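# Stow coiled earphones in chest drawer, then close it

## Task

Place the coiled earphones inside the small chest's open drawer, then push that drawer closed, with the chest still standing upright at the end.

## Robot and tools

Robot: two seven-joint Franka FR3 arms, left_arm (on the +y side) and right_arm, each with a Robotiq 2F-140 gripper. The left gripper's fingers have a hinge and can fold: a part held near the palm may be pulled in, held loosely or let go, and a fingertip pushed into a surface folds with almost no resistance. For a firm left grip, hold the part in the outer quarter of the pads. The right gripper's fingers stay rigid.

Frames: the scene frame has its origin at table height midway between the nominal bases, +x out over the table, +y toward left_arm, +z up. Measured bases: left_arm (-0.031, +0.366, +0.015) m, right_arm (-0.006, -0.405, +0.015) m, each yawed only slightly. Each arm reports end_effector_position (metres) and end_effector_quat_wxyz in its own base frame; fixed cameras and the table use the scene frame. end_effector_position is the point between the closed pads; fingertips extend about 33 mm beyond it (only 9 mm when fully open). Gripper axes: +z along the fingers, y is the closing direction. Reported poses may be a few cm off.

execute_actions(actions, cameras): actions is a list of actions; each action is a list of up to 15 rows, one per 1/30 s step, and a short action repeats its last row to fill 15 steps. Every row has 18 numbers in [-1, 1]: left_arm dx, dy, dz, rx, ry, rz, then left gripper position, force_limit, speed, then the same nine for right_arm. Send all 18 even when one arm is idle. dx..rz are an offset, not a pose: measured from that arm's Hand target at the start of the action, along the Hand target's own axes, with 1.0 = 0.6 m or 180 degrees; rx, ry, rz form one rotation vector. All rows in an action count from that same start, and each new action starts from the updated Hand target, so repeating an offset keeps moving. Six zeros re-request the current Hand target. Gripper numbers are absolute commands: position +1 open (140 mm), about -0.8 pads touch, -1 close until blocked; force_limit -1 about 14 N, 0 about 40 N, +1 about 58 N; speed -1 about 30 mm/s, 0 about 140, +1 about 250 (faster closes squeeze harder). Both start at +1. To leave a gripper unchanged, resend its previous three numbers. cameras: list of names, ["all"], or []; an empty actions list returns images and fuller state.

move(target, speed, blend, blocking, cameras): target is one 18-number row or up to 15 rows, same layout and scale as above; every row is an offset from the Hand targets at the move's start, not from the previous row. Straight-line paths, no obstacle avoidance, all arms finish together, capped at 10 s. speed: m/s, 0.002 to 2, default 0.25 (one value or one per row). blend: corner rounding in m, default 0 (stop at each row). blocking=false returns after about 0.5 s while motion continues. The result adds a move: line (done, off_target, moving, held, fault) and limits (paced = command clipped, held = steps withheld). Faster moves stray more and hit harder.

wait(seconds 0 to 10): lets time pass holding the last commands; a running move continues. stop(): brakes a running move; fingers keep moving. zoom_image(camera, region [x0, y0, x1, y1] in pixels, at most 504 by 504) enlarges the latest image of cam_head_left, cam_head_right, cam_high, cam_low, cam_left_wrist or cam_right_wrist (all 896x504). clear_fault(arm: left_arm or right_arm) releases a reported torque or force fault. read_manual gives licence texts only. finished_scene(scene) ends the scene irreversibly.

Controller: each step it limits the commanded pose to within 70 mm and 16 degrees of the measured gripper pose. Hand target in results is the last commanded pose after this clip; the gripper may rest short of it, and a further command (even zeros) asks again. To stop pressing on something, command the target back past the gripper. Large rotations can swing the elbow.

Readings: object_status 0 moving, 1 blocked while opening, 2 blocked while closing (a grip), 3 reached position or pads met (maybe nothing held). Check for 2 after closing. position_measured is in counts: 3 open, ~75 = 100 mm, 139 = 60 mm, 200 = 20 mm, 230 pads meet. To grip harder, raise force_limit and nudge position (-1 to -0.98); to soften, reopen and close slowly. Other lines: joint torques, external joint torques, flange force along gripper x y z (includes held weight, has offset error), Wrist depth as 7x7 cells of distance in mm, rows split by " / ", "-" for no data.

Faults: an arm stops if contact torque reaches its joint limit (waist, shoulder 35; upper arm roll 32; elbow 30; forearm roll, wrist pitch, wrist roll 12 N m), if outside force reaches 40 N (held weight counts), if a joint leaves its range, or if a joint overspeeds; then call clear_fault. Overheated motors (MOTOR HOT, OVER-TEMPERATURE FAULT) brake an arm for 30 to 60 s; avoid long stretched or pushing holds.

Avoid: dropping or flinging the earphones, letting anything leave the table, tipping the chest, slamming the drawer, hard pushes or grips on resting parts, and any contact between the two grippers or arms, which can end the attempt.

Each tool is called as a command line: name --argument value for each argument, lists and objects as JSON in quotes; but a table of rows of numbers goes row by row, as --pt "numbers of a row", without its own name.

## Session

execute_actions --actions '[]'

Scene clock: 0.00 s.
left_arm: end_effector_position=(+0.1935, +0.3292, +0.1501) position_measured=3 object_status=3 end_effector_quat_wxyz=(-0.391, +0.821, +0.406, -0.095) | right_arm: end_effector_position=(+0.5846, +0.1641, +0.2958) position_measured=3 object_status=3 end_effector_quat_wxyz=(+0.629, -0.662, +0.332, -0.236)
Joint positions: left_arm=[0.861 -0.275 -0.368 -2.726 0.851 2.088 -2.558] | right_arm=[0.364 -0.176 -0.404 -2.648 2.17 2.147 -2.552]
Joint velocities: within noise
Joint torques (N m): no reading
External joint torques (N m): no reading
Flange force (N): no reading
Wrist depth (mm): cam_left_wrist=[- - 2065 343 270 237 202 / - 2243 2263 343 294 240 204 / 2098 2205 2432 383 279 260 216 / - 116 - 363 288 145 200 / - 123 - 431 308 258 96 / - 2739 - 370 313 256 106 / - - 3294 378 319 258 -] | cam_right_wrist=[- - - - 3638 - - / - - - - 5305 - - / 2738 - 4244 - 947 - - / - 129 - - 295 146 298 / - 120 - - 314 283 102 / - - - 2653 332 279 - / - - - - 322 271 271]
Hand target: left_arm +0.1935, +0.3292, +0.1501; -0.391, +0.821, +0.406, -0.095 | right_arm +0.5846, +0.1641, +0.2958; +0.629, -0.662, +0.332, -0.236
Tool commands: left_gripper/position=+1.0 left_gripper/force_limit=+1.0 left_gripper/speed=+1.0 right_gripper/position=+1.0 right_gripper/force_limit=+1.0 right_gripper/speed=+1.0

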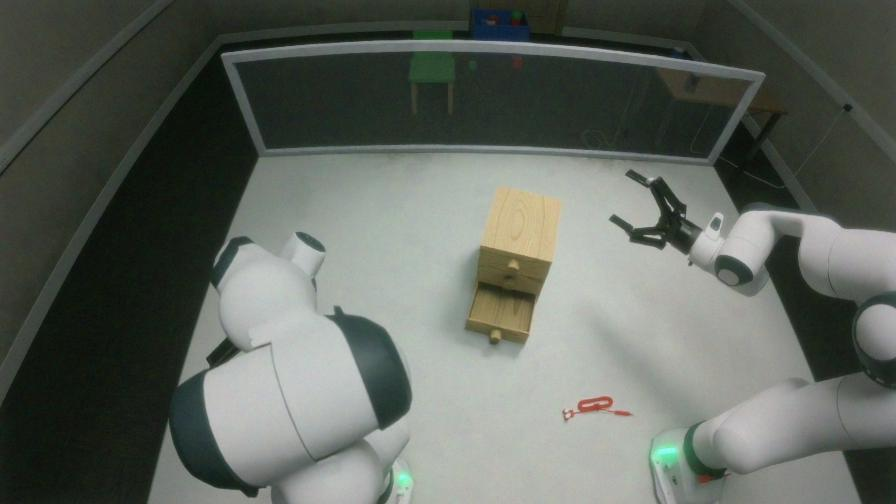

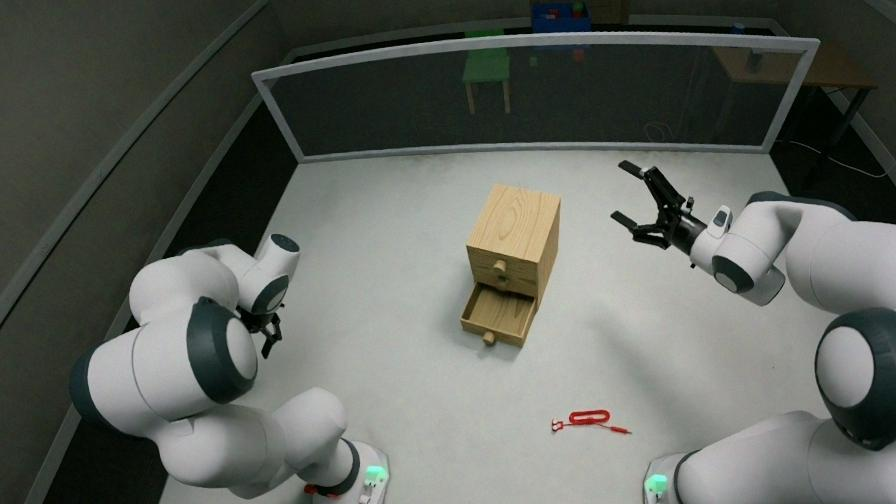

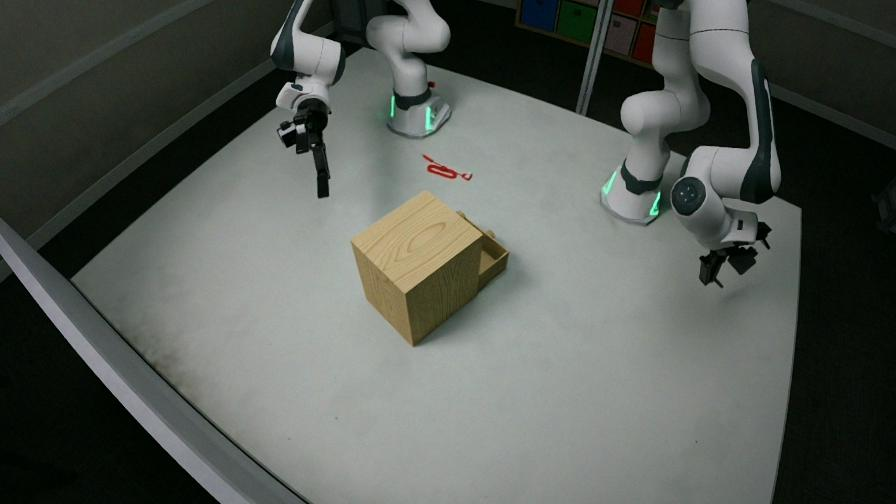

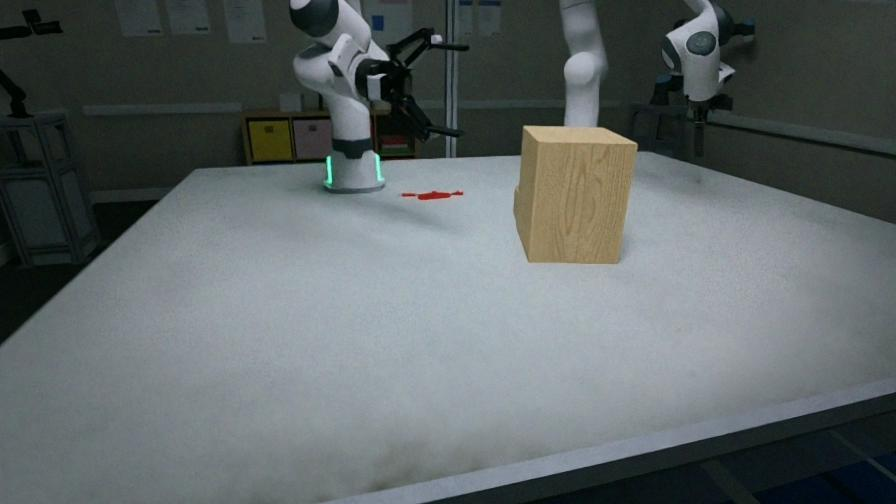

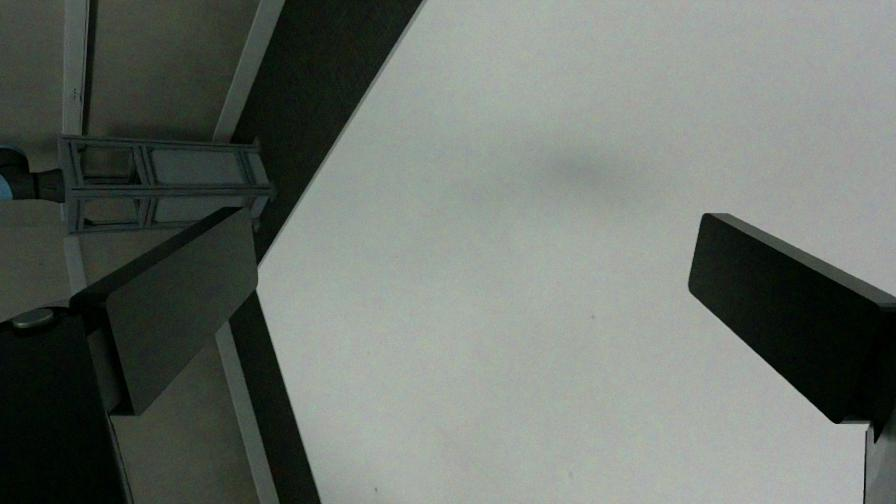

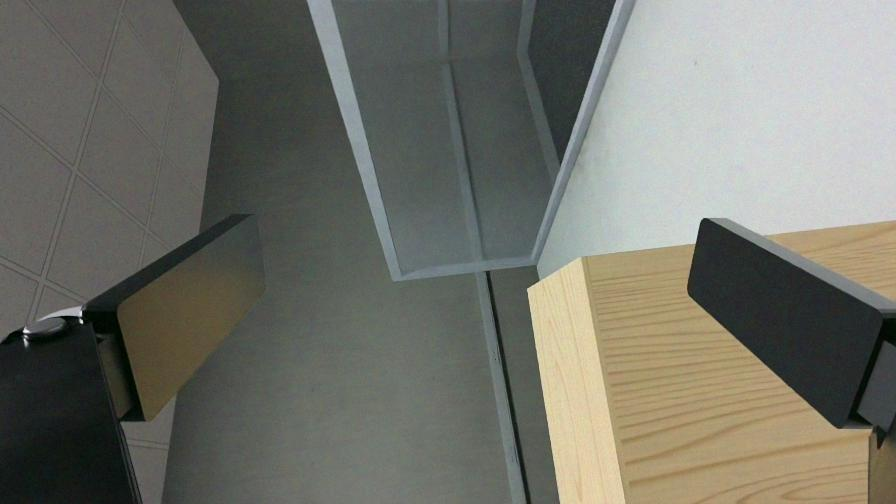

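move --target '[0,0,0,0,0,0,1,1,1,-0.332,0.024,-0.297,-0.433,0.197,0.165,1,1,1]' --speed 0.3 --cameras '["cam_head_left","cam_head_right","cam_high","cam_right_wrist"]'

Scene clock: 16.93 s.
left_arm: end_effector_position=(+0.1935, +0.3292, +0.1501) position_measured=3 object_status=3 end_effector_quat_wxyz=(-0.391, +0.821, +0.406, -0.095) | right_arm: end_effector_position=(+0.3205, +0.1907, +0.3187) position_measured=3 object_status=3 end_effector_quat_wxyz=(-0.002, +0.706, -0.708, +0.003)
Joint positions: left_arm=[0.861 -0.275 -0.368 -2.726 0.851 2.088 -2.558] | right_arm=[2.065 -0.303 -1.274 -1.885 2.838 4.495 -2.268]
Joint velocities: left_arm=[within noise] | right_arm=[0.001 0 -0.001 0.001 0.001 0.004 0]
Joint torques (N m): left_arm=[0.02 -17.57 2.01 19.87 0.69 0.41 0.11] | right_arm=[-0.56 3.45 6.83 21 -0.79 2.73 -0.21]
External joint torques (N m): left_arm=[0.03 0.07 0.1 -0.24 -0.1 -0.03 0.18] | right_arm=[-0.58 0.04 -1.19 1.99 0.15 0.11 -0.2]
Flange force (N): left_arm=[-0.5 -0.7 -0.2] | right_arm=[0.0 0.0 0.0]
Wrist depth (mm): cam_left_wrist=[1832 - 2187 - 292 235 201 / 2187 2502 - - 293 234 200 / 2082 2323 2455 409 298 251 197 / - 116 - - 304 145 200 / - 123 - 384 309 258 96 / - 2891 - 384 314 262 106 / - 2768 - - 328 262 -] | cam_right_wrist=[- - 455 - - - - / - 513 - - - - - / - - 497 - - - - / - 129 509 - - 145 - / - 119 445 509 - 135 102 / - 304 368 565 - - - / - 310 352 584 - - -]
Hand target: left_arm +0.1935, +0.3292, +0.1501; -0.391, +0.821, +0.406, -0.095 | right_arm +0.3193, +0.1905, +0.3195; -0.001, +0.707, -0.707, +0.001
Off the commanded pose: left_arm 0.000 m, 0 deg | right_arm 0.001 m, 0 deg.
move: done; limits=paced
Images, in order (width x height): cam_head_left 896x504, cam_head_right 896x504, cam_high 896x504, cam_right_wrist 896x504.

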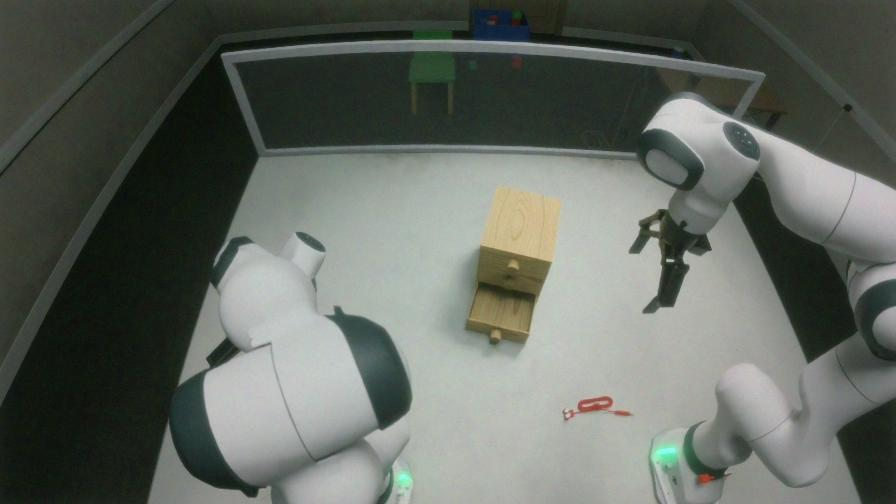

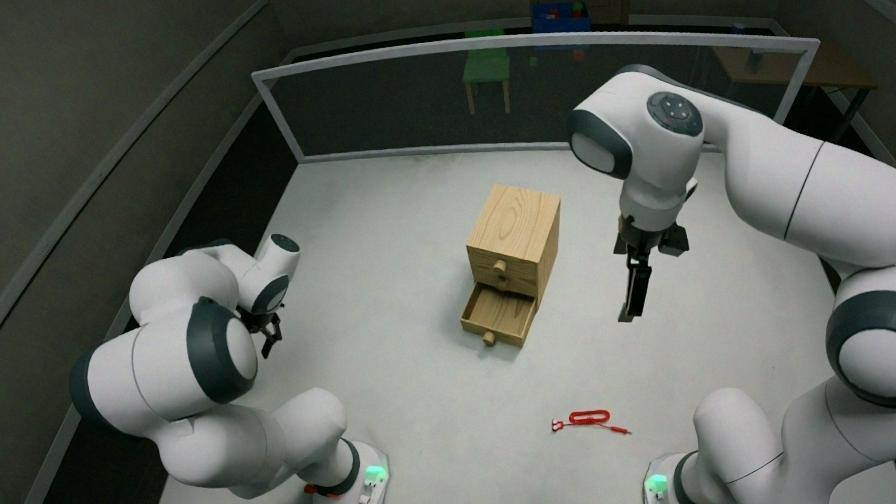

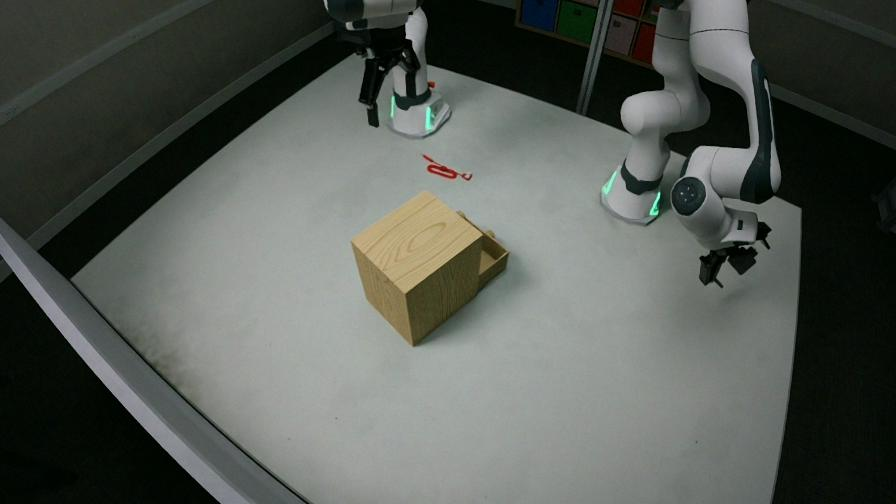

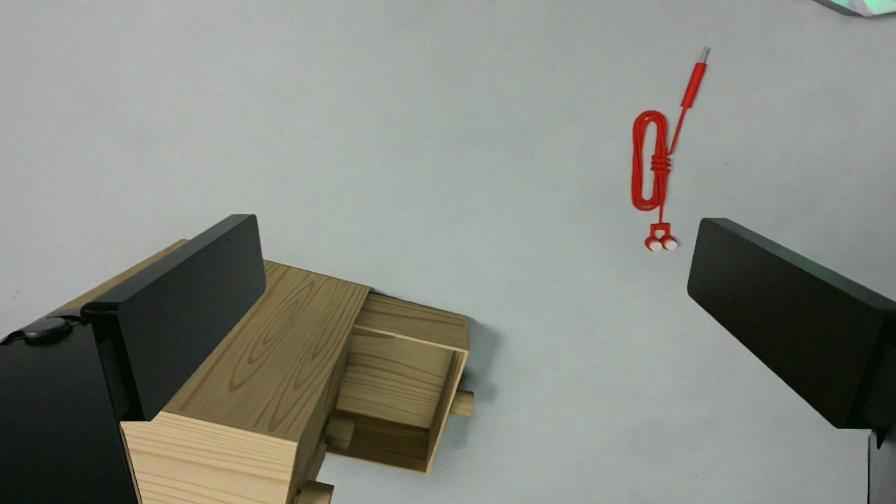

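move --pt "0 0 0 0 0 0 1 1 1 0.0433 -0.4417 0.04 0.433 -0.197 -0.165 1 1 1" --pt "0 0 0 0 0 0 1 1 1 0.0433 -0.4417 -0.3 0.433 -0.197 -0.165 1 1 1" --speed 0.3 --blend 0.03

Scene clock: 30.57 s.
left_arm: end_effector_position=(+0.1935, +0.3292, +0.1501) position_measured=3 object_status=3 end_effector_quat_wxyz=(-0.391, +0.821, +0.406, -0.095) | right_arm: end_effector_position=(+0.5835, +0.1659, +0.5001) position_measured=3 object_status=3 end_effector_quat_wxyz=(+0.630, -0.662, +0.329, -0.239)
Joint positions: left_arm=[0.861 -0.275 -0.368 -2.726 0.851 2.088 -2.558] | right_arm=[1.222 -0.882 -0.832 -2.42 1.751 3.084 -2.269]
Joint velocities: left_arm=[within noise] | right_arm=[0.001 0.002 -0.001 0.001 0 0.001 0.007]
Joint torques (N m): left_arm=[0.02 -17.55 2 19.88 0.68 0.4 0.07] | right_arm=[-0.44 4.88 17.04 22.02 -2.74 -1.24 0.08]
External joint torques (N m): left_arm=[0 0.06 0.05 -0.24 -0.1 -0.04 0.14] | right_arm=[-0.43 -0.11 -0.66 1.5 -0.33 0.34 0.18]
Flange force (N): left_arm=[-0.6 -0.6 -0.3] | right_arm=[0.0 0.0 0.0]
Wrist depth (mm): cam_left_wrist=[2409 - 2049 355 290 242 198 / 1971 - 2502 360 - 247 203 / 1770 2323 - 371 312 243 205 / 3294 116 - 391 304 145 200 / - 123 - 396 288 135 96 / - 3026 - - 290 260 106 / - 2768 3173 384 317 260 -] | cam_right_wrist=[2274 - - - 4175 - - / 2768 - - 4042 3858 3307 - / - - - - 3691 - - / 1602 129 - - - - 318 / - 120 - 4107 3068 135 102 / - 2927 - - 3223 - - / - 2996 - - - - -]
Hand target: left_arm +0.1935, +0.3292, +0.1501; -0.391, +0.821, +0.406, -0.095 | right_arm +0.5839, +0.1646, +0.5001; +0.629, -0.662, +0.332, -0.236
Off the commanded pose: left_arm 0.000 m, 0 deg | right_arm 0.001 m, 0 deg.
move: done; limits=paced

move --pt "0 0 0 0 0 0 1 1 1 -0.217 -0.058 -0.048 0.035 -0.134 0 1 1 1" --pt "0 0 0 0 0 0 1 1 1 -0.356 0.166 -0.1715 -0.2506 -0.1316 0.384 1 1 1" --speed 0.3 --blend 0.02

Scene clock: 46.50 s.
left_arm: end_effector_position=(+0.1935, +0.3292, +0.1501) position_measured=3 object_status=3 end_effector_quat_wxyz=(-0.391, +0.821, +0.406, -0.095) | right_arm: end_effector_position=(+0.3524, +0.2535, +0.4339) position_measured=3 object_status=3 end_effector_quat_wxyz=(-0.418, +0.574, -0.570, -0.413)
Joint positions: left_arm=[0.861 -0.275 -0.368 -2.726 0.851 2.088 -2.558] | right_arm=[0.564 -0.741 -0.537 -2.612 0.982 1.939 -0.274]
Joint velocities: left_arm=[within noise] | right_arm=[-0.002 -0.001 0 0 -0.001 0 0.005]
Joint torques (N m): left_arm=[0.04 -17.58 2 19.89 0.68 0.4 0.09] | right_arm=[-1.21 -4.84 7.73 25.85 1.39 0.04 0.19]
External joint torques (N m): left_arm=[0.01 0.02 0.05 -0.23 -0.11 -0.04 0.15] | right_arm=[-1.18 1.07 -0.07 2.03 -0.05 -0.13 0.22]
Flange force (N): left_arm=[-0.7 -0.7 -0.3] | right_arm=[-2.2 -7.3 -3.2]
Wrist depth (mm): cam_left_wrist=[- - 2065 342 290 237 205 / 2082 - - - 283 240 211 / 2049 2098 2710 - 276 244 206 / - 116 - - 293 145 200 / - 123 - - 301 259 96 / - 2828 - - 304 255 106 / - - - 387 328 256 -] | cam_right_wrist=[2894 - - - - 614 2572 / - - - - - 606 3223 / 2768 3265 - 796 1027 594 2572 / - 129 - 3144 - 145 116 / - 120 - - 725 135 102 / - 98 - - 730 591 - / - 3691 3223 - 3587 3395 -]
Hand target: left_arm +0.1935, +0.3292, +0.1501; -0.391, +0.821, +0.406, -0.095 | right_arm +0.3519, +0.2536, +0.4337; -0.416, +0.572, -0.572, -0.415
Off the commanded pose: left_arm 0.000 m, 0 deg | right_arm 0.001 m, 0 deg.
move: done; limits=paced

move --target '[0,0,0,0,0,0,1,1,1,0.3137,0.2533,0.0255,0,0.511,0,1,1,1]' --speed 0.3 --cameras '["cam_head_left","cam_head_right","cam_right_wrist"]'

Scene clock: 66.20 s.
left_arm: end_effector_position=(+0.1935, +0.3292, +0.1501) position_measured=3 object_status=3 end_effector_quat_wxyz=(-0.391, +0.821, +0.406, -0.095) | right_arm: end_effector_position=(+0.2013, +0.2094, +0.2494) position_measured=3 object_status=3 end_effector_quat_wxyz=(+0.122, +0.699, -0.694, +0.124)
Joint positions: left_arm=[0.861 -0.275 -0.368 -2.726 0.851 2.088 -2.558] | right_arm=[-0.001 -0.861 0.83 -2.504 0.297 1.629 0.502]
Joint velocities: left_arm=[within noise] | right_arm=[0 0.001 0 -0.002 -0.001 -0.001 0.006]
Joint torques (N m): left_arm=[0 -17.59 2.02 19.86 0.68 0.39 0.08] | right_arm=[-1.23 2.63 -15.7 22.39 0.33 1.74 0.21]
External joint torques (N m): left_arm=[0.02 0.11 0.12 -0.33 -0.12 -0.05 0.15] | right_arm=[-1.24 -0.32 -0.72 2.15 0.34 -0.22 0.2]
Flange force (N): left_arm=[-0.7 -0.6 -0.1] | right_arm=[-2.2 -3.3 -6.9]
Wrist depth (mm): cam_left_wrist=[1942 - 2001 - 293 232 205 / 2017 2682 2224 - 279 242 203 / 2033 2365 2387 414 288 249 197 / - 116 - - 312 135 199 / - 115 - - 319 252 96 / - 107 561 414 314 260 106 / - 2924 2798 376 319 256 -] | cam_right_wrist=[- - - - - 337 316 / 431 - - - - 392 394 / - - - - 420 - - / - 129 418 402 408 - - / - 119 - - - 127 102 / - 98 - - - - - / - 377 409 - - - -]
Hand target: left_arm +0.1935, +0.3292, +0.1501; -0.391, +0.821, +0.406, -0.095 | right_arm +0.2002, +0.2099, +0.2498; +0.122, +0.696, -0.697, +0.123
Off the commanded pose: left_arm 0.000 m, 0 deg | right_arm 0.001 m, 0 deg.
move: done
Images, in order (width x height): cam_head_left 896x504, cam_head_right 896x504, cam_right_wrist 896x504.

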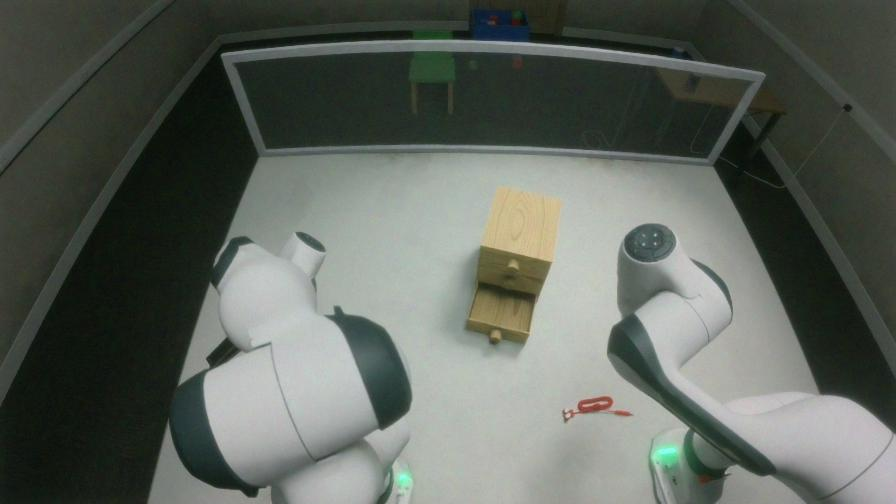

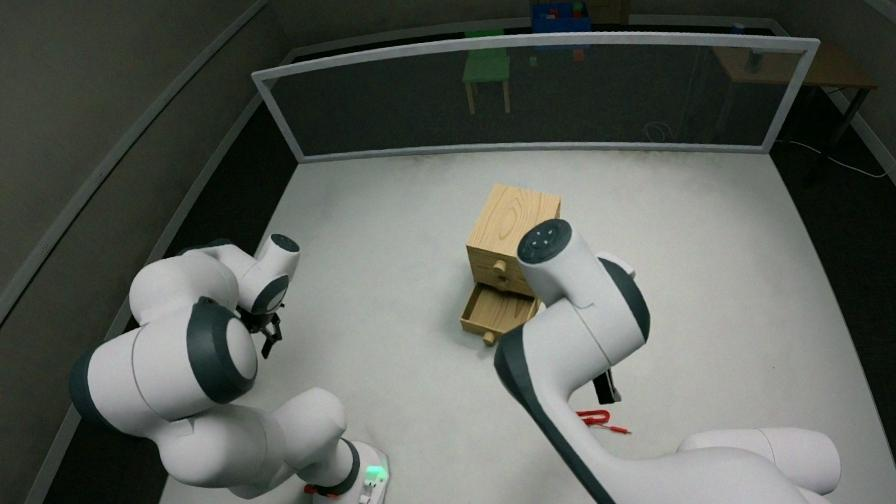

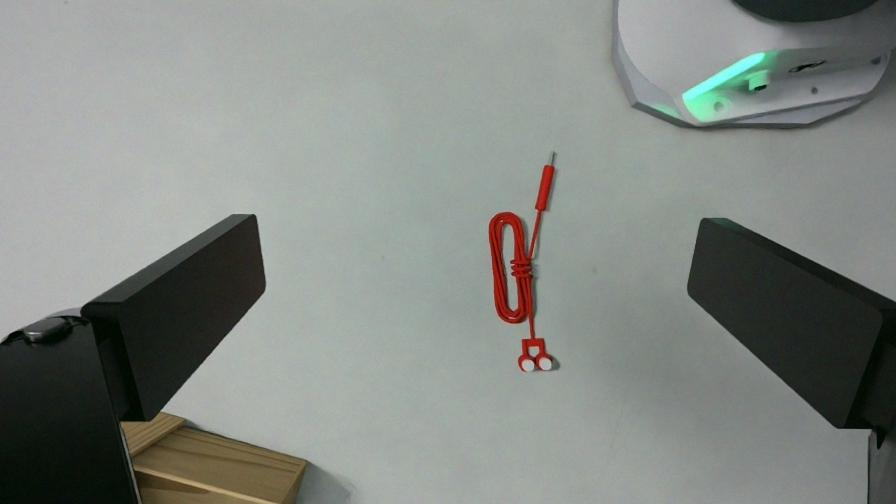

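zoom_image --camera "cam_right_wrist" --region '[420, 130, 620, 390]'

zoom_image --camera "cam_head_left" --region '[420, 170, 660, 440]'

Scaled by 1.938.

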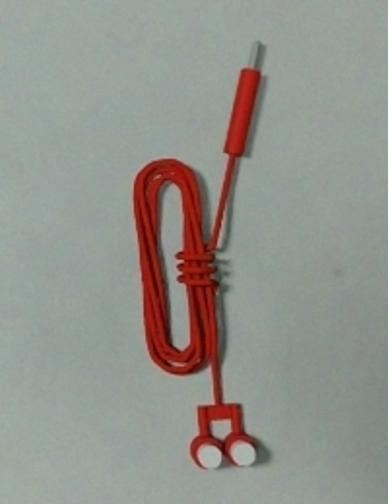

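Scaled by 1.867.

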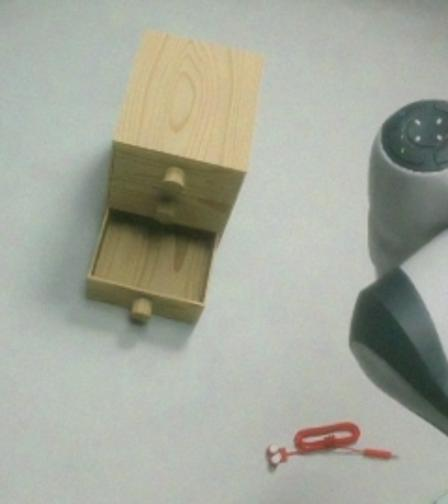

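move --pt "0 0 0 0 0 0 1 1 1 -0.1148 0.077 0.2417 0.0108 -0.0331 -0.0356 -0.05 -1 0" --pt "0 0 0 0 0 0 1 1 1 -0.1405 0.077 0.3122 0.0108 -0.0331 -0.0356 -0.05 -1 0" --speed '[0.2,0.08]' --cameras '["cam_right_wrist","cam_head_left","cam_low"]'

Scene clock: 87.80 s.
left_arm: end_effector_position=(+0.1935, +0.3292, +0.1501) position_measured=3 object_status=3 end_effector_quat_wxyz=(-0.391, +0.821, +0.406, -0.095) | right_arm: end_effector_position=(+0.1540, +0.2236, +0.0452) position_measured=135 object_status=3 end_effector_quat_wxyz=(+0.083, +0.742, -0.659, +0.093)
Joint positions: left_arm=[0.861 -0.275 -0.368 -2.726 0.851 2.088 -2.558] | right_arm=[0.067 -0.693 1.227 -2.877 0.67 2.23 0.493]
Joint velocities: left_arm=[within noise] | right_arm=[0 -0.001 0 0 0 0.003 0]
Joint torques (N m): left_arm=[0.05 -17.58 2.02 19.87 0.67 0.4 0.08] | right_arm=[-1.36 4.04 -13.13 16.02 0.8 2.22 -0.03]
External joint torques (N m): left_arm=[0.03 0.1 0.07 -0.27 -0.12 -0.04 0.15] | right_arm=[-1.33 0.86 -0.74 1.56 0.38 0.06 -0.04]
Flange force (N): left_arm=[-0.6 -0.6 -0.2] | right_arm=[-6.6 -8.5 1.7]
Wrist depth (mm): cam_left_wrist=[1820 - 2224 344 297 - 201 / 2133 - 2133 358 286 247 203 / 2187 2365 3564 398 283 237 206 / - 116 - 377 290 136 199 / - 114 - 371 304 256 96 / - 2891 - - 334 255 106 / - 2739 2576 448 332 257 -] | cam_right_wrist=[- - - - - - - / - - - - - - - / - - - - 207 - - / - - 111 - 115 - - / - 91 112 - 115 - - / - - - 213 - - - / - - - - - - -]
Hand target: left_arm +0.1935, +0.3292, +0.1501; -0.391, +0.821, +0.406, -0.095 | right_arm +0.1543, +0.2250, +0.0449; +0.081, +0.741, -0.660, +0.092
Off the commanded pose: left_arm 0.000 m, 0 deg | right_arm 0.002 m, 0 deg.
move: done
Images, in order (width x height): cam_head_left 896x504, cam_low 896x504, cam_right_wrist 896x504.

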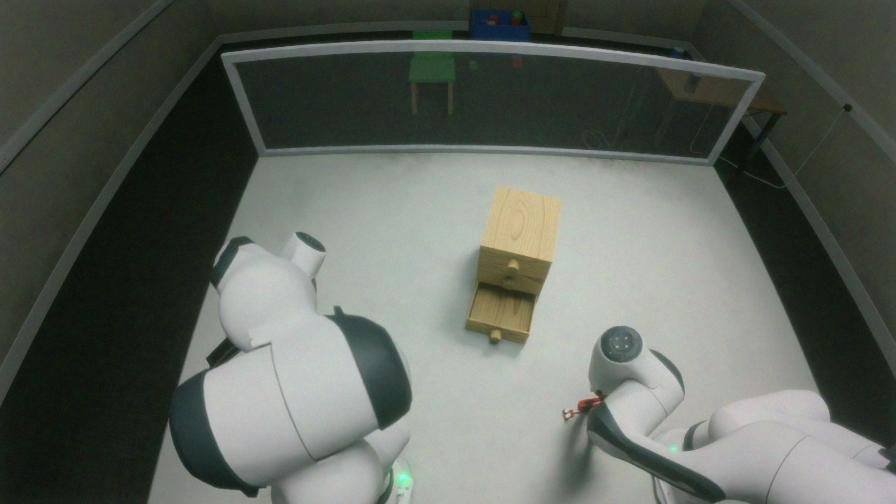

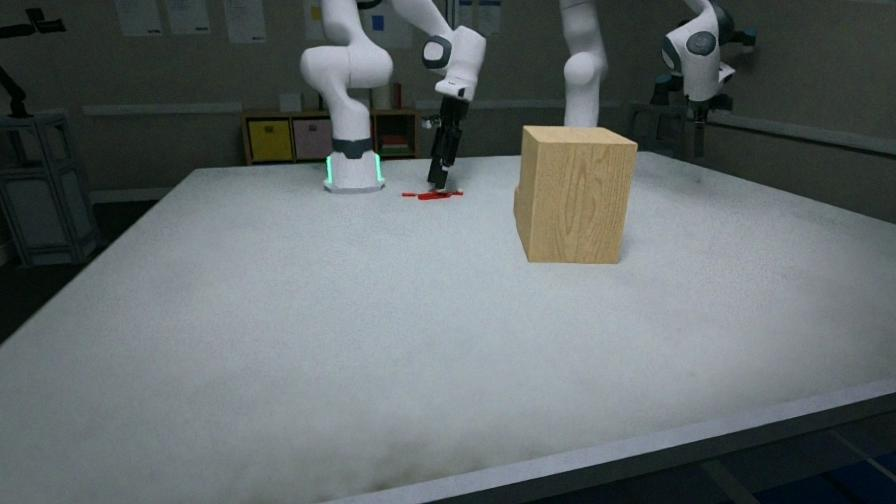

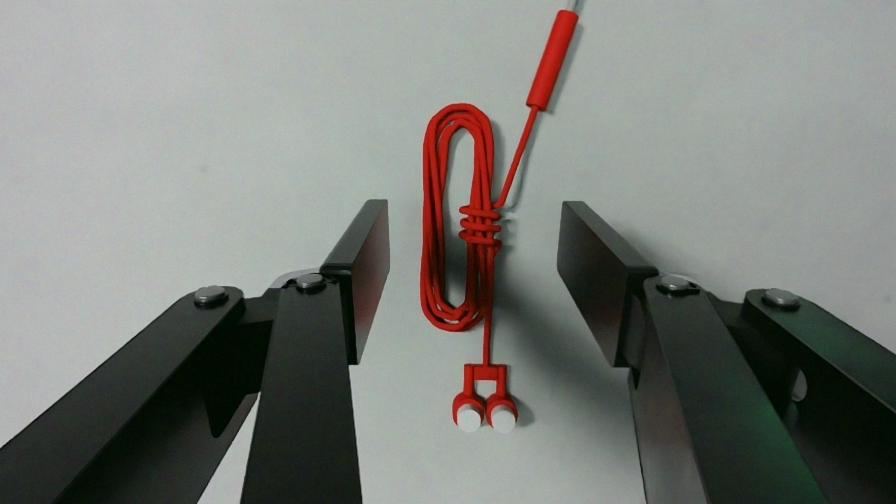

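move --target '[0,0,0,0,0,0,1,1,1,-0.0087,-0.0055,0.0348,0,0,0,-0.05,-1,0]' --speed 0.04 --cameras '["cam_right_wrist","cam_low"]'

zoom_image --camera "cam_low" --region '[380, 130, 500, 220]'

Scene clock: 92.00 s.
left_arm: end_effector_position=(+0.1935, +0.3292, +0.1501) position_measured=3 object_status=3 end_effector_quat_wxyz=(-0.391, +0.821, +0.406, -0.095) | right_arm: end_effector_position=(+0.1573, +0.2244, +0.0238) position_measured=135 object_status=3 end_effector_quat_wxyz=(+0.082, +0.742, -0.659, +0.093)
Joint positions: left_arm=[0.861 -0.275 -0.368 -2.726 0.851 2.088 -2.558] | right_arm=[-0.021 -0.623 1.329 -2.877 0.688 2.324 0.493]
Joint velocities: left_arm=[within noise] | right_arm=[0.001 0 -0.001 0.002 0.001 0.004 -0.001]
Joint torques (N m): left_arm=[0.04 -17.56 2.01 19.88 0.68 0.4 0.05] | right_arm=[-1.28 4.55 -12.36 15.06 0.78 2.43 -0.03]
External joint torques (N m): left_arm=[0 0.02 0.05 -0.2 -0.11 -0.03 0.12] | right_arm=[-1.31 0.89 -0.67 1.57 0.34 0.27 -0.04]
Flange force (N): left_arm=[-0.6 -0.6 -0.3] | right_arm=[-7.1 -8.9 4.3]
Wrist depth (mm): cam_left_wrist=[2323 - 2001 - 278 237 210 / 2205 - - 340 292 239 207 / 1971 - - - - 233 206 / - 116 - - 322 135 200 / - 123 - 374 309 135 96 / - 2924 - 369 310 260 106 / - 2682 3665 402 331 251 -] | cam_right_wrist=[- - - 174 - - - / - - - - - - - / - - - - - - - / - - 111 - 115 - - / - 91 111 - 114 - - / - - - - - - - / - - - - - - -]
Hand target: left_arm +0.1935, +0.3292, +0.1501; -0.391, +0.821, +0.406, -0.095 | right_arm +0.1576, +0.2254, +0.0233; +0.081, +0.741, -0.660, +0.092
Off the commanded pose: left_arm 0.000 m, 0 deg | right_arm 0.001 m, 0 deg.
move: done
Images, in order (width x height): cam_low 896x504, cam_right_wrist 896x504.

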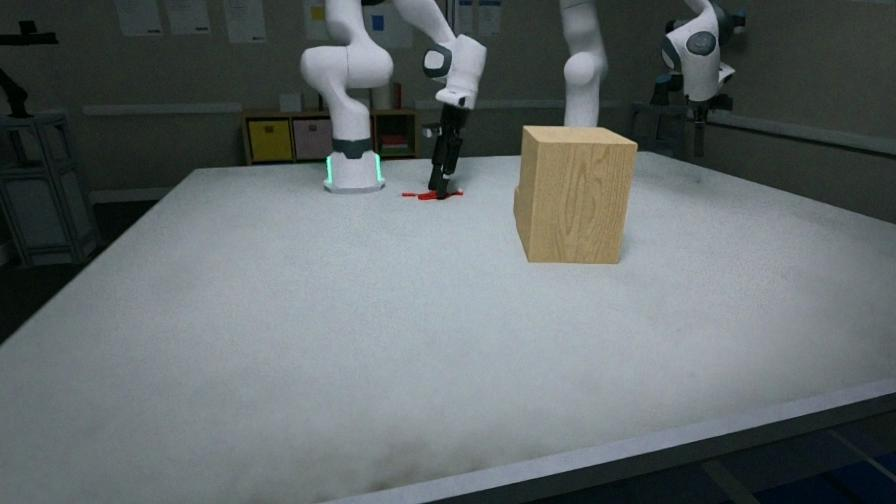

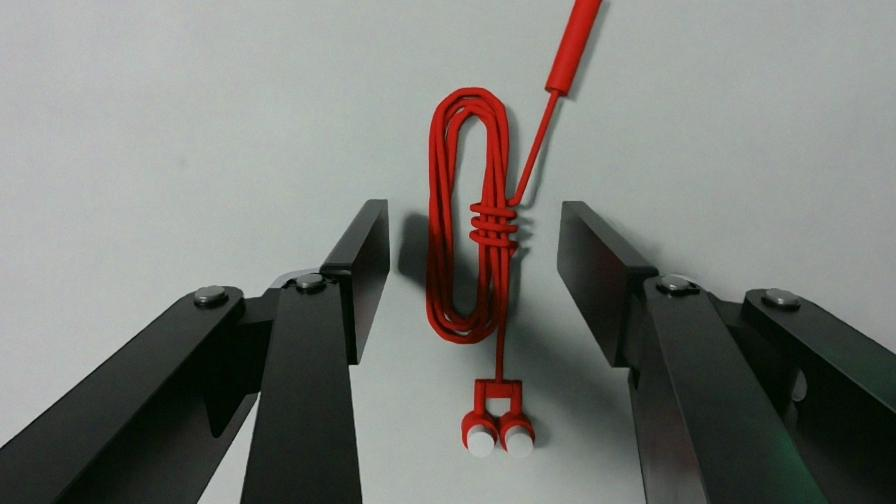

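Scaled by 4.200.

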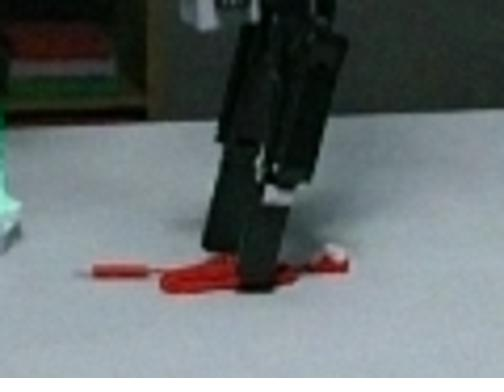

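move --pt "0 0 0 0 0 0 1 1 1 -0.0017 0 0.0068 0 0 0 -0.05 -1 0" --pt "0 0 0 0 0 0 1 1 1 -0.0017 0 0.0068 0 0 0 -1 -1 -1" --speed 0.03 --cameras '["cam_right_wrist","cam_low"]'

zoom_image --camera "cam_low" --region '[380, 130, 500, 220]'

Scene clock: 96.73 s.
left_arm: end_effector_position=(+0.1935, +0.3292, +0.1501) position_measured=3 object_status=3 end_effector_quat_wxyz=(-0.391, +0.821, +0.406, -0.095) | right_arm: end_effector_position=(+0.1578, +0.2251, +0.0197) position_measured=216 object_status=0 end_effector_quat_wxyz=(+0.081, +0.742, -0.659, +0.093)
Joint positions: left_arm=[0.861 -0.275 -0.368 -2.726 0.851 2.088 -2.558] | right_arm=[-0.039 -0.609 1.351 -2.877 0.691 2.344 0.493]
Joint torques (N m): left_arm=[0 -17.6 2.06 19.84 0.67 0.41 0.04] | right_arm=[-1.2 4.78 -12.33 14.45 0.73 2.21 0]
External joint torques (N m): left_arm=[-0.05 0.09 0.08 -0.32 -0.12 -0.03 0.11] | right_arm=[-1.25 0.95 -0.83 1.21 0.28 0.06 -0.01]
Flange force (N): left_arm=[-0.8 -0.5 -0.2] | right_arm=[-5.4 -7.7 3.2]
Wrist depth (mm): cam_left_wrist=[- - 2098 351 289 239 193 / - 3294 2891 353 291 252 203 / 2049 2282 538 - 287 253 202 / - 116 530 400 303 145 200 / - 123 556 - 306 - 96 / - 2991 - - 313 - 106 / - 2924 2739 406 - 255 -] | cam_right_wrist=[- - - 171 - - - / - - - - - - - / 178 - - 177 - - - / - - - - - 183 - / - - - - - - - / - - - - - - - / - - - - - - -]
Hand target: left_arm +0.1935, +0.3292, +0.1501; -0.391, +0.821, +0.406, -0.095 | right_arm +0.1576, +0.2254, +0.0191; +0.081, +0.741, -0.660, +0.092
Off the commanded pose: left_arm 0.000 m, 0 deg | right_arm 0.001 m, 0 deg.
move: done
Images, in order (width x height): cam_low 896x504, cam_right_wrist 896x504.

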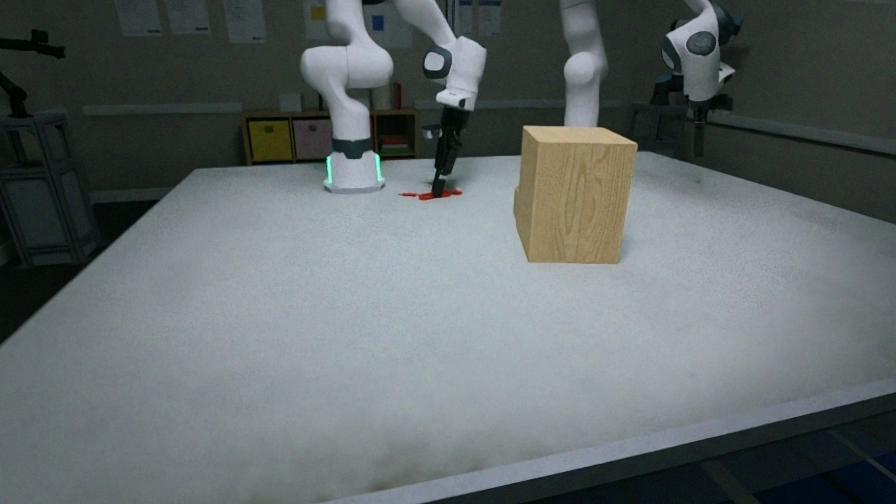

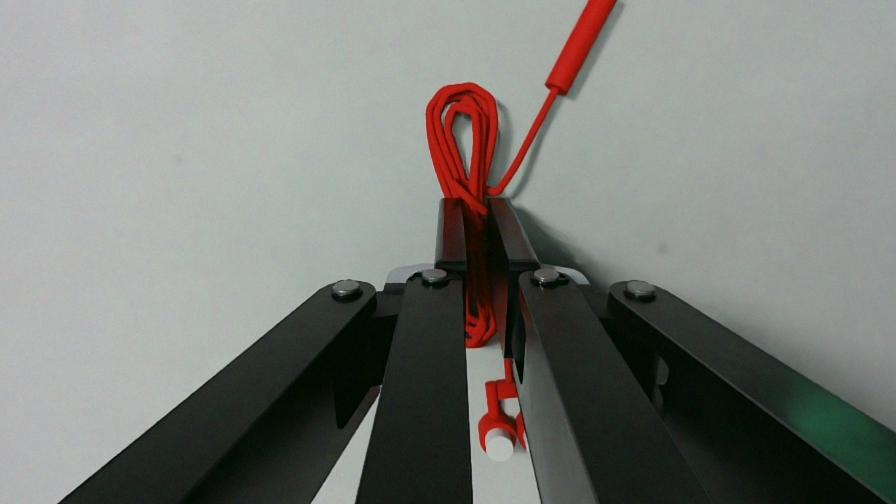

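Scaled by 4.200.

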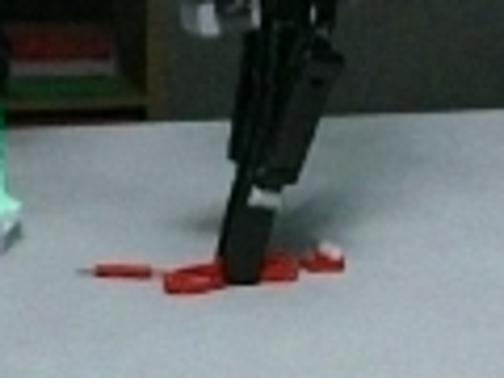

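wait --seconds 0.7

Scene clock: 101.10 s.
left_arm: end_effector_position=(+0.1935, +0.3292, +0.1501) position_measured=3 object_status=3 end_effector_quat_wxyz=(-0.391, +0.821, +0.406, -0.095) | right_arm: end_effector_position=(+0.1578, +0.2251, +0.0197) position_measured=216 object_status=2 end_effector_quat_wxyz=(+0.081, +0.742, -0.659, +0.093)
Joint positions: left_arm=[0.861 -0.275 -0.368 -2.726 0.851 2.088 -2.558] | right_arm=[-0.039 -0.609 1.351 -2.877 0.691 2.344 0.493]
Joint torques (N m): left_arm=[0.04 -17.57 1.99 19.88 0.69 0.4 0.05] | right_arm=[-1.19 4.78 -12.35 14.46 0.72 2.21 0.01]
External joint torques (N m): left_arm=[0.05 0.12 0.07 -0.24 -0.1 -0.04 0.11] | right_arm=[-1.21 0.94 -0.8 1.19 0.28 0.05 0]
Flange force (N): left_arm=[-0.4 -0.3 0.0] | right_arm=[-5.3 -7.5 3.1]
Wrist depth (mm): cam_left_wrist=[- - 2432 396 286 238 204 / - - 2065 - 285 229 204 / 1956 2387 - - - 245 206 / 2924 116 - 391 295 145 200 / - 123 - 380 309 258 96 / - 2282 - - 312 255 106 / - - - 375 326 252 -] | cam_right_wrist=[- - - - - - - / 172 - 174 - - - - / - - - - - - - / - - - - - - - / - - - - - - - / - - - - - - - / - - - - - - -]
Hand target: left_arm +0.1935, +0.3292, +0.1501; -0.391, +0.821, +0.406, -0.095 | right_arm +0.1576, +0.2254, +0.0191; +0.081, +0.741, -0.660, +0.092
Tool commands: left_gripper/position=+1.0 left_gripper/force_limit=+1.0 left_gripper/speed=+1.0 right_gripper/position=-1.0 right_gripper/force_limit=-1.0 right_gripper/speed=-1.0
Off the commanded pose: left_arm 0.000 m, 0 deg | right_arm 0.001 m, 0 deg.
wait: 0.70 s; at rest from the start

move --pt "0 0 0 0 0 0 1 1 1 0.0322 0 -0.1293 0 0 0 -1 -1 -1" --pt "0 0 0 0 0 0 1 1 1 0.0348 -0.1637 -0.4393 -0.0045 -0.0775 0.037 -1 -1 -1" --speed '[0.12,0.2]' --blend 0.03 --cameras '["cam_right_wrist","cam_head_left","cam_head_right","cam_low"]'

Scene clock: 106.20 s.
left_arm: end_effector_position=(+0.1935, +0.3292, +0.1501) position_measured=3 object_status=3 end_effector_quat_wxyz=(-0.391, +0.821, +0.406, -0.095) | right_arm: end_effector_position=(+0.2504, +0.2813, +0.2801) position_measured=216 object_status=2 end_effector_quat_wxyz=(-0.002, +0.706, -0.709, +0.001)
Joint positions: left_arm=[0.861 -0.275 -0.368 -2.726 0.851 2.088 -2.558] | right_arm=[0.018 -0.759 0.663 -2.45 0.448 1.79 0.436]
Joint velocities: left_arm=[within noise] | right_arm=[-0.001 -0.001 0 0.001 -0.001 -0.004 0.001]
Joint torques (N m): left_arm=[0.02 -17.6 2.01 19.87 0.67 0.4 0.09] | right_arm=[-0.82 -1.03 -13.79 24.85 0.23 2.2 -0.13]
External joint torques (N m): left_arm=[0.05 0.08 0.1 -0.24 -0.12 -0.04 0.16] | right_arm=[-0.89 0.86 -1.53 2.17 -0.5 -0.36 -0.13]
Flange force (N): left_arm=[-0.5 -0.7 -0.2] | right_arm=[-2.2 -6.8 -7.6]
Wrist depth (mm): cam_left_wrist=[2017 - 2001 353 288 223 201 / 1885 - 2082 - 292 240 194 / 2017 2323 2365 456 - 244 205 / 2924 116 - 374 304 145 200 / - 123 - - 298 258 96 / - 2828 - - 302 256 106 / - - - 410 - 264 -] | cam_right_wrist=[- - - - - 388 - / - - - - - - - / 404 - - - - - - / 320 380 431 - - - - / 260 314 - - - 79 - / 240 - - - - - - / - - - - - - -]
Hand target: left_arm +0.1935, +0.3292, +0.1501; -0.391, +0.821, +0.406, -0.095 | right_arm +0.2498, +0.2802, +0.2800; +0.000, +0.707, -0.707, +0.001
Off the commanded pose: left_arm 0.000 m, 0 deg | right_arm 0.001 m, 0 deg.
move: done
Images, in order (width x height): cam_head_left 896x504, cam_head_right 896x504, cam_low 896x504, cam_right_wrist 896x504.

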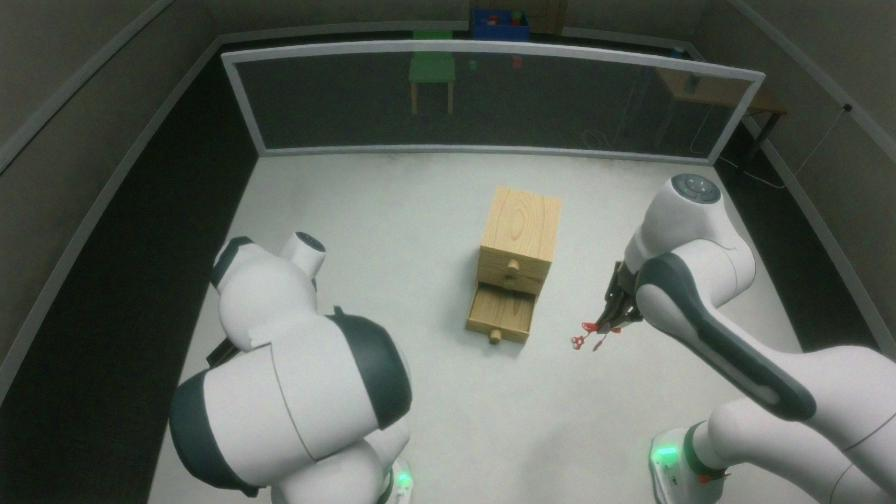

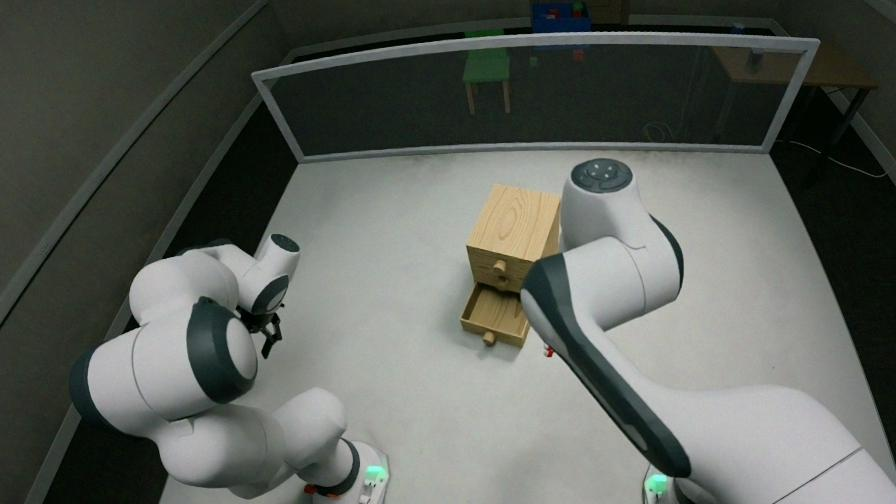

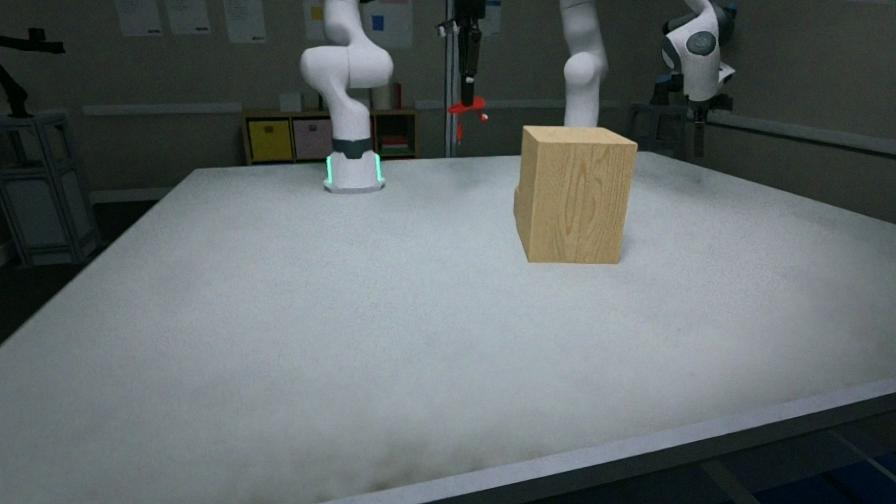

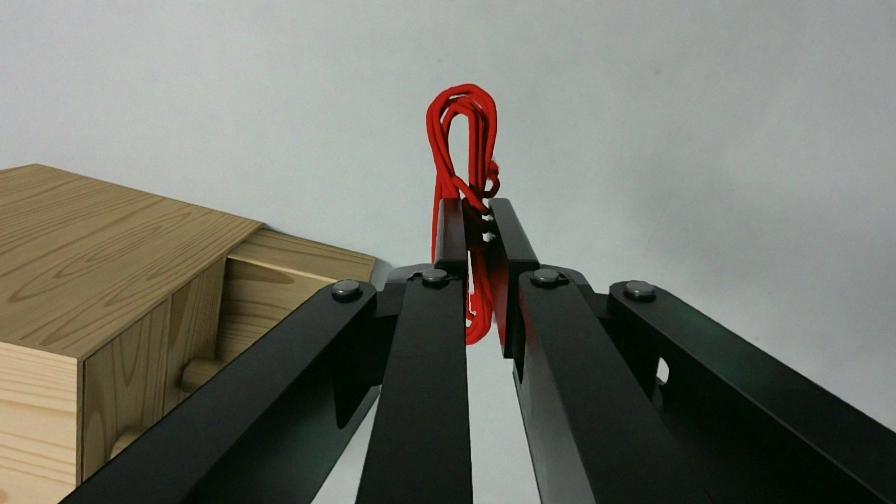

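zoom_image --camera "cam_right_wrist" --region '[0, 150, 400, 504]'

zoom_image --camera "cam_head_left" --region '[430, 170, 650, 370]'

zoom_image --camera "cam_head_right" --region '[430, 170, 600, 370]'

Scaled by 1.260.

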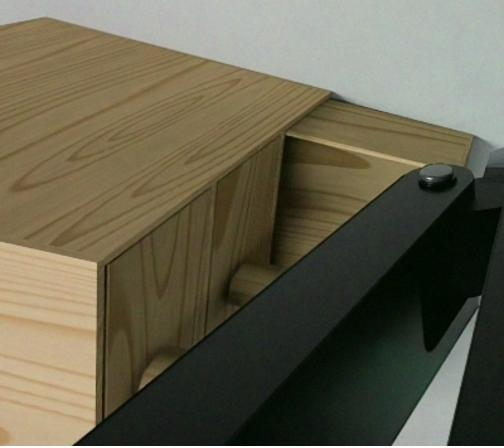

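Scaled by 2.291.

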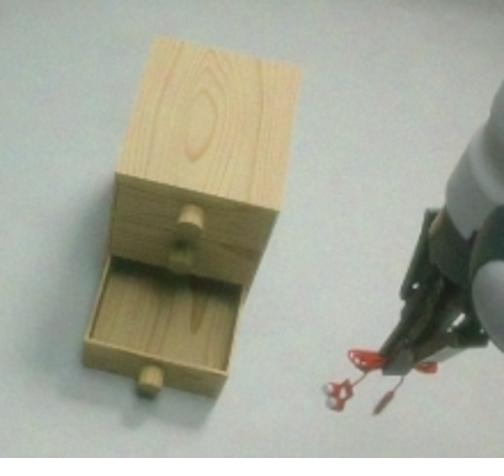

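Scaled by 2.520.

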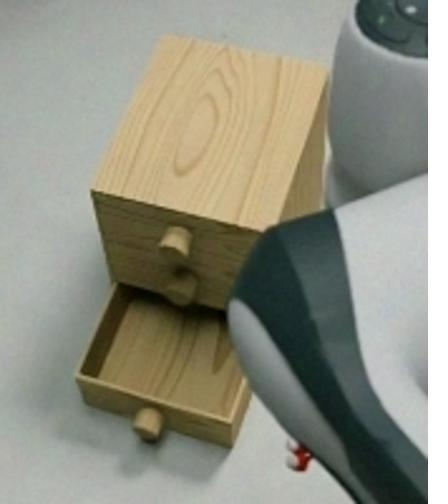

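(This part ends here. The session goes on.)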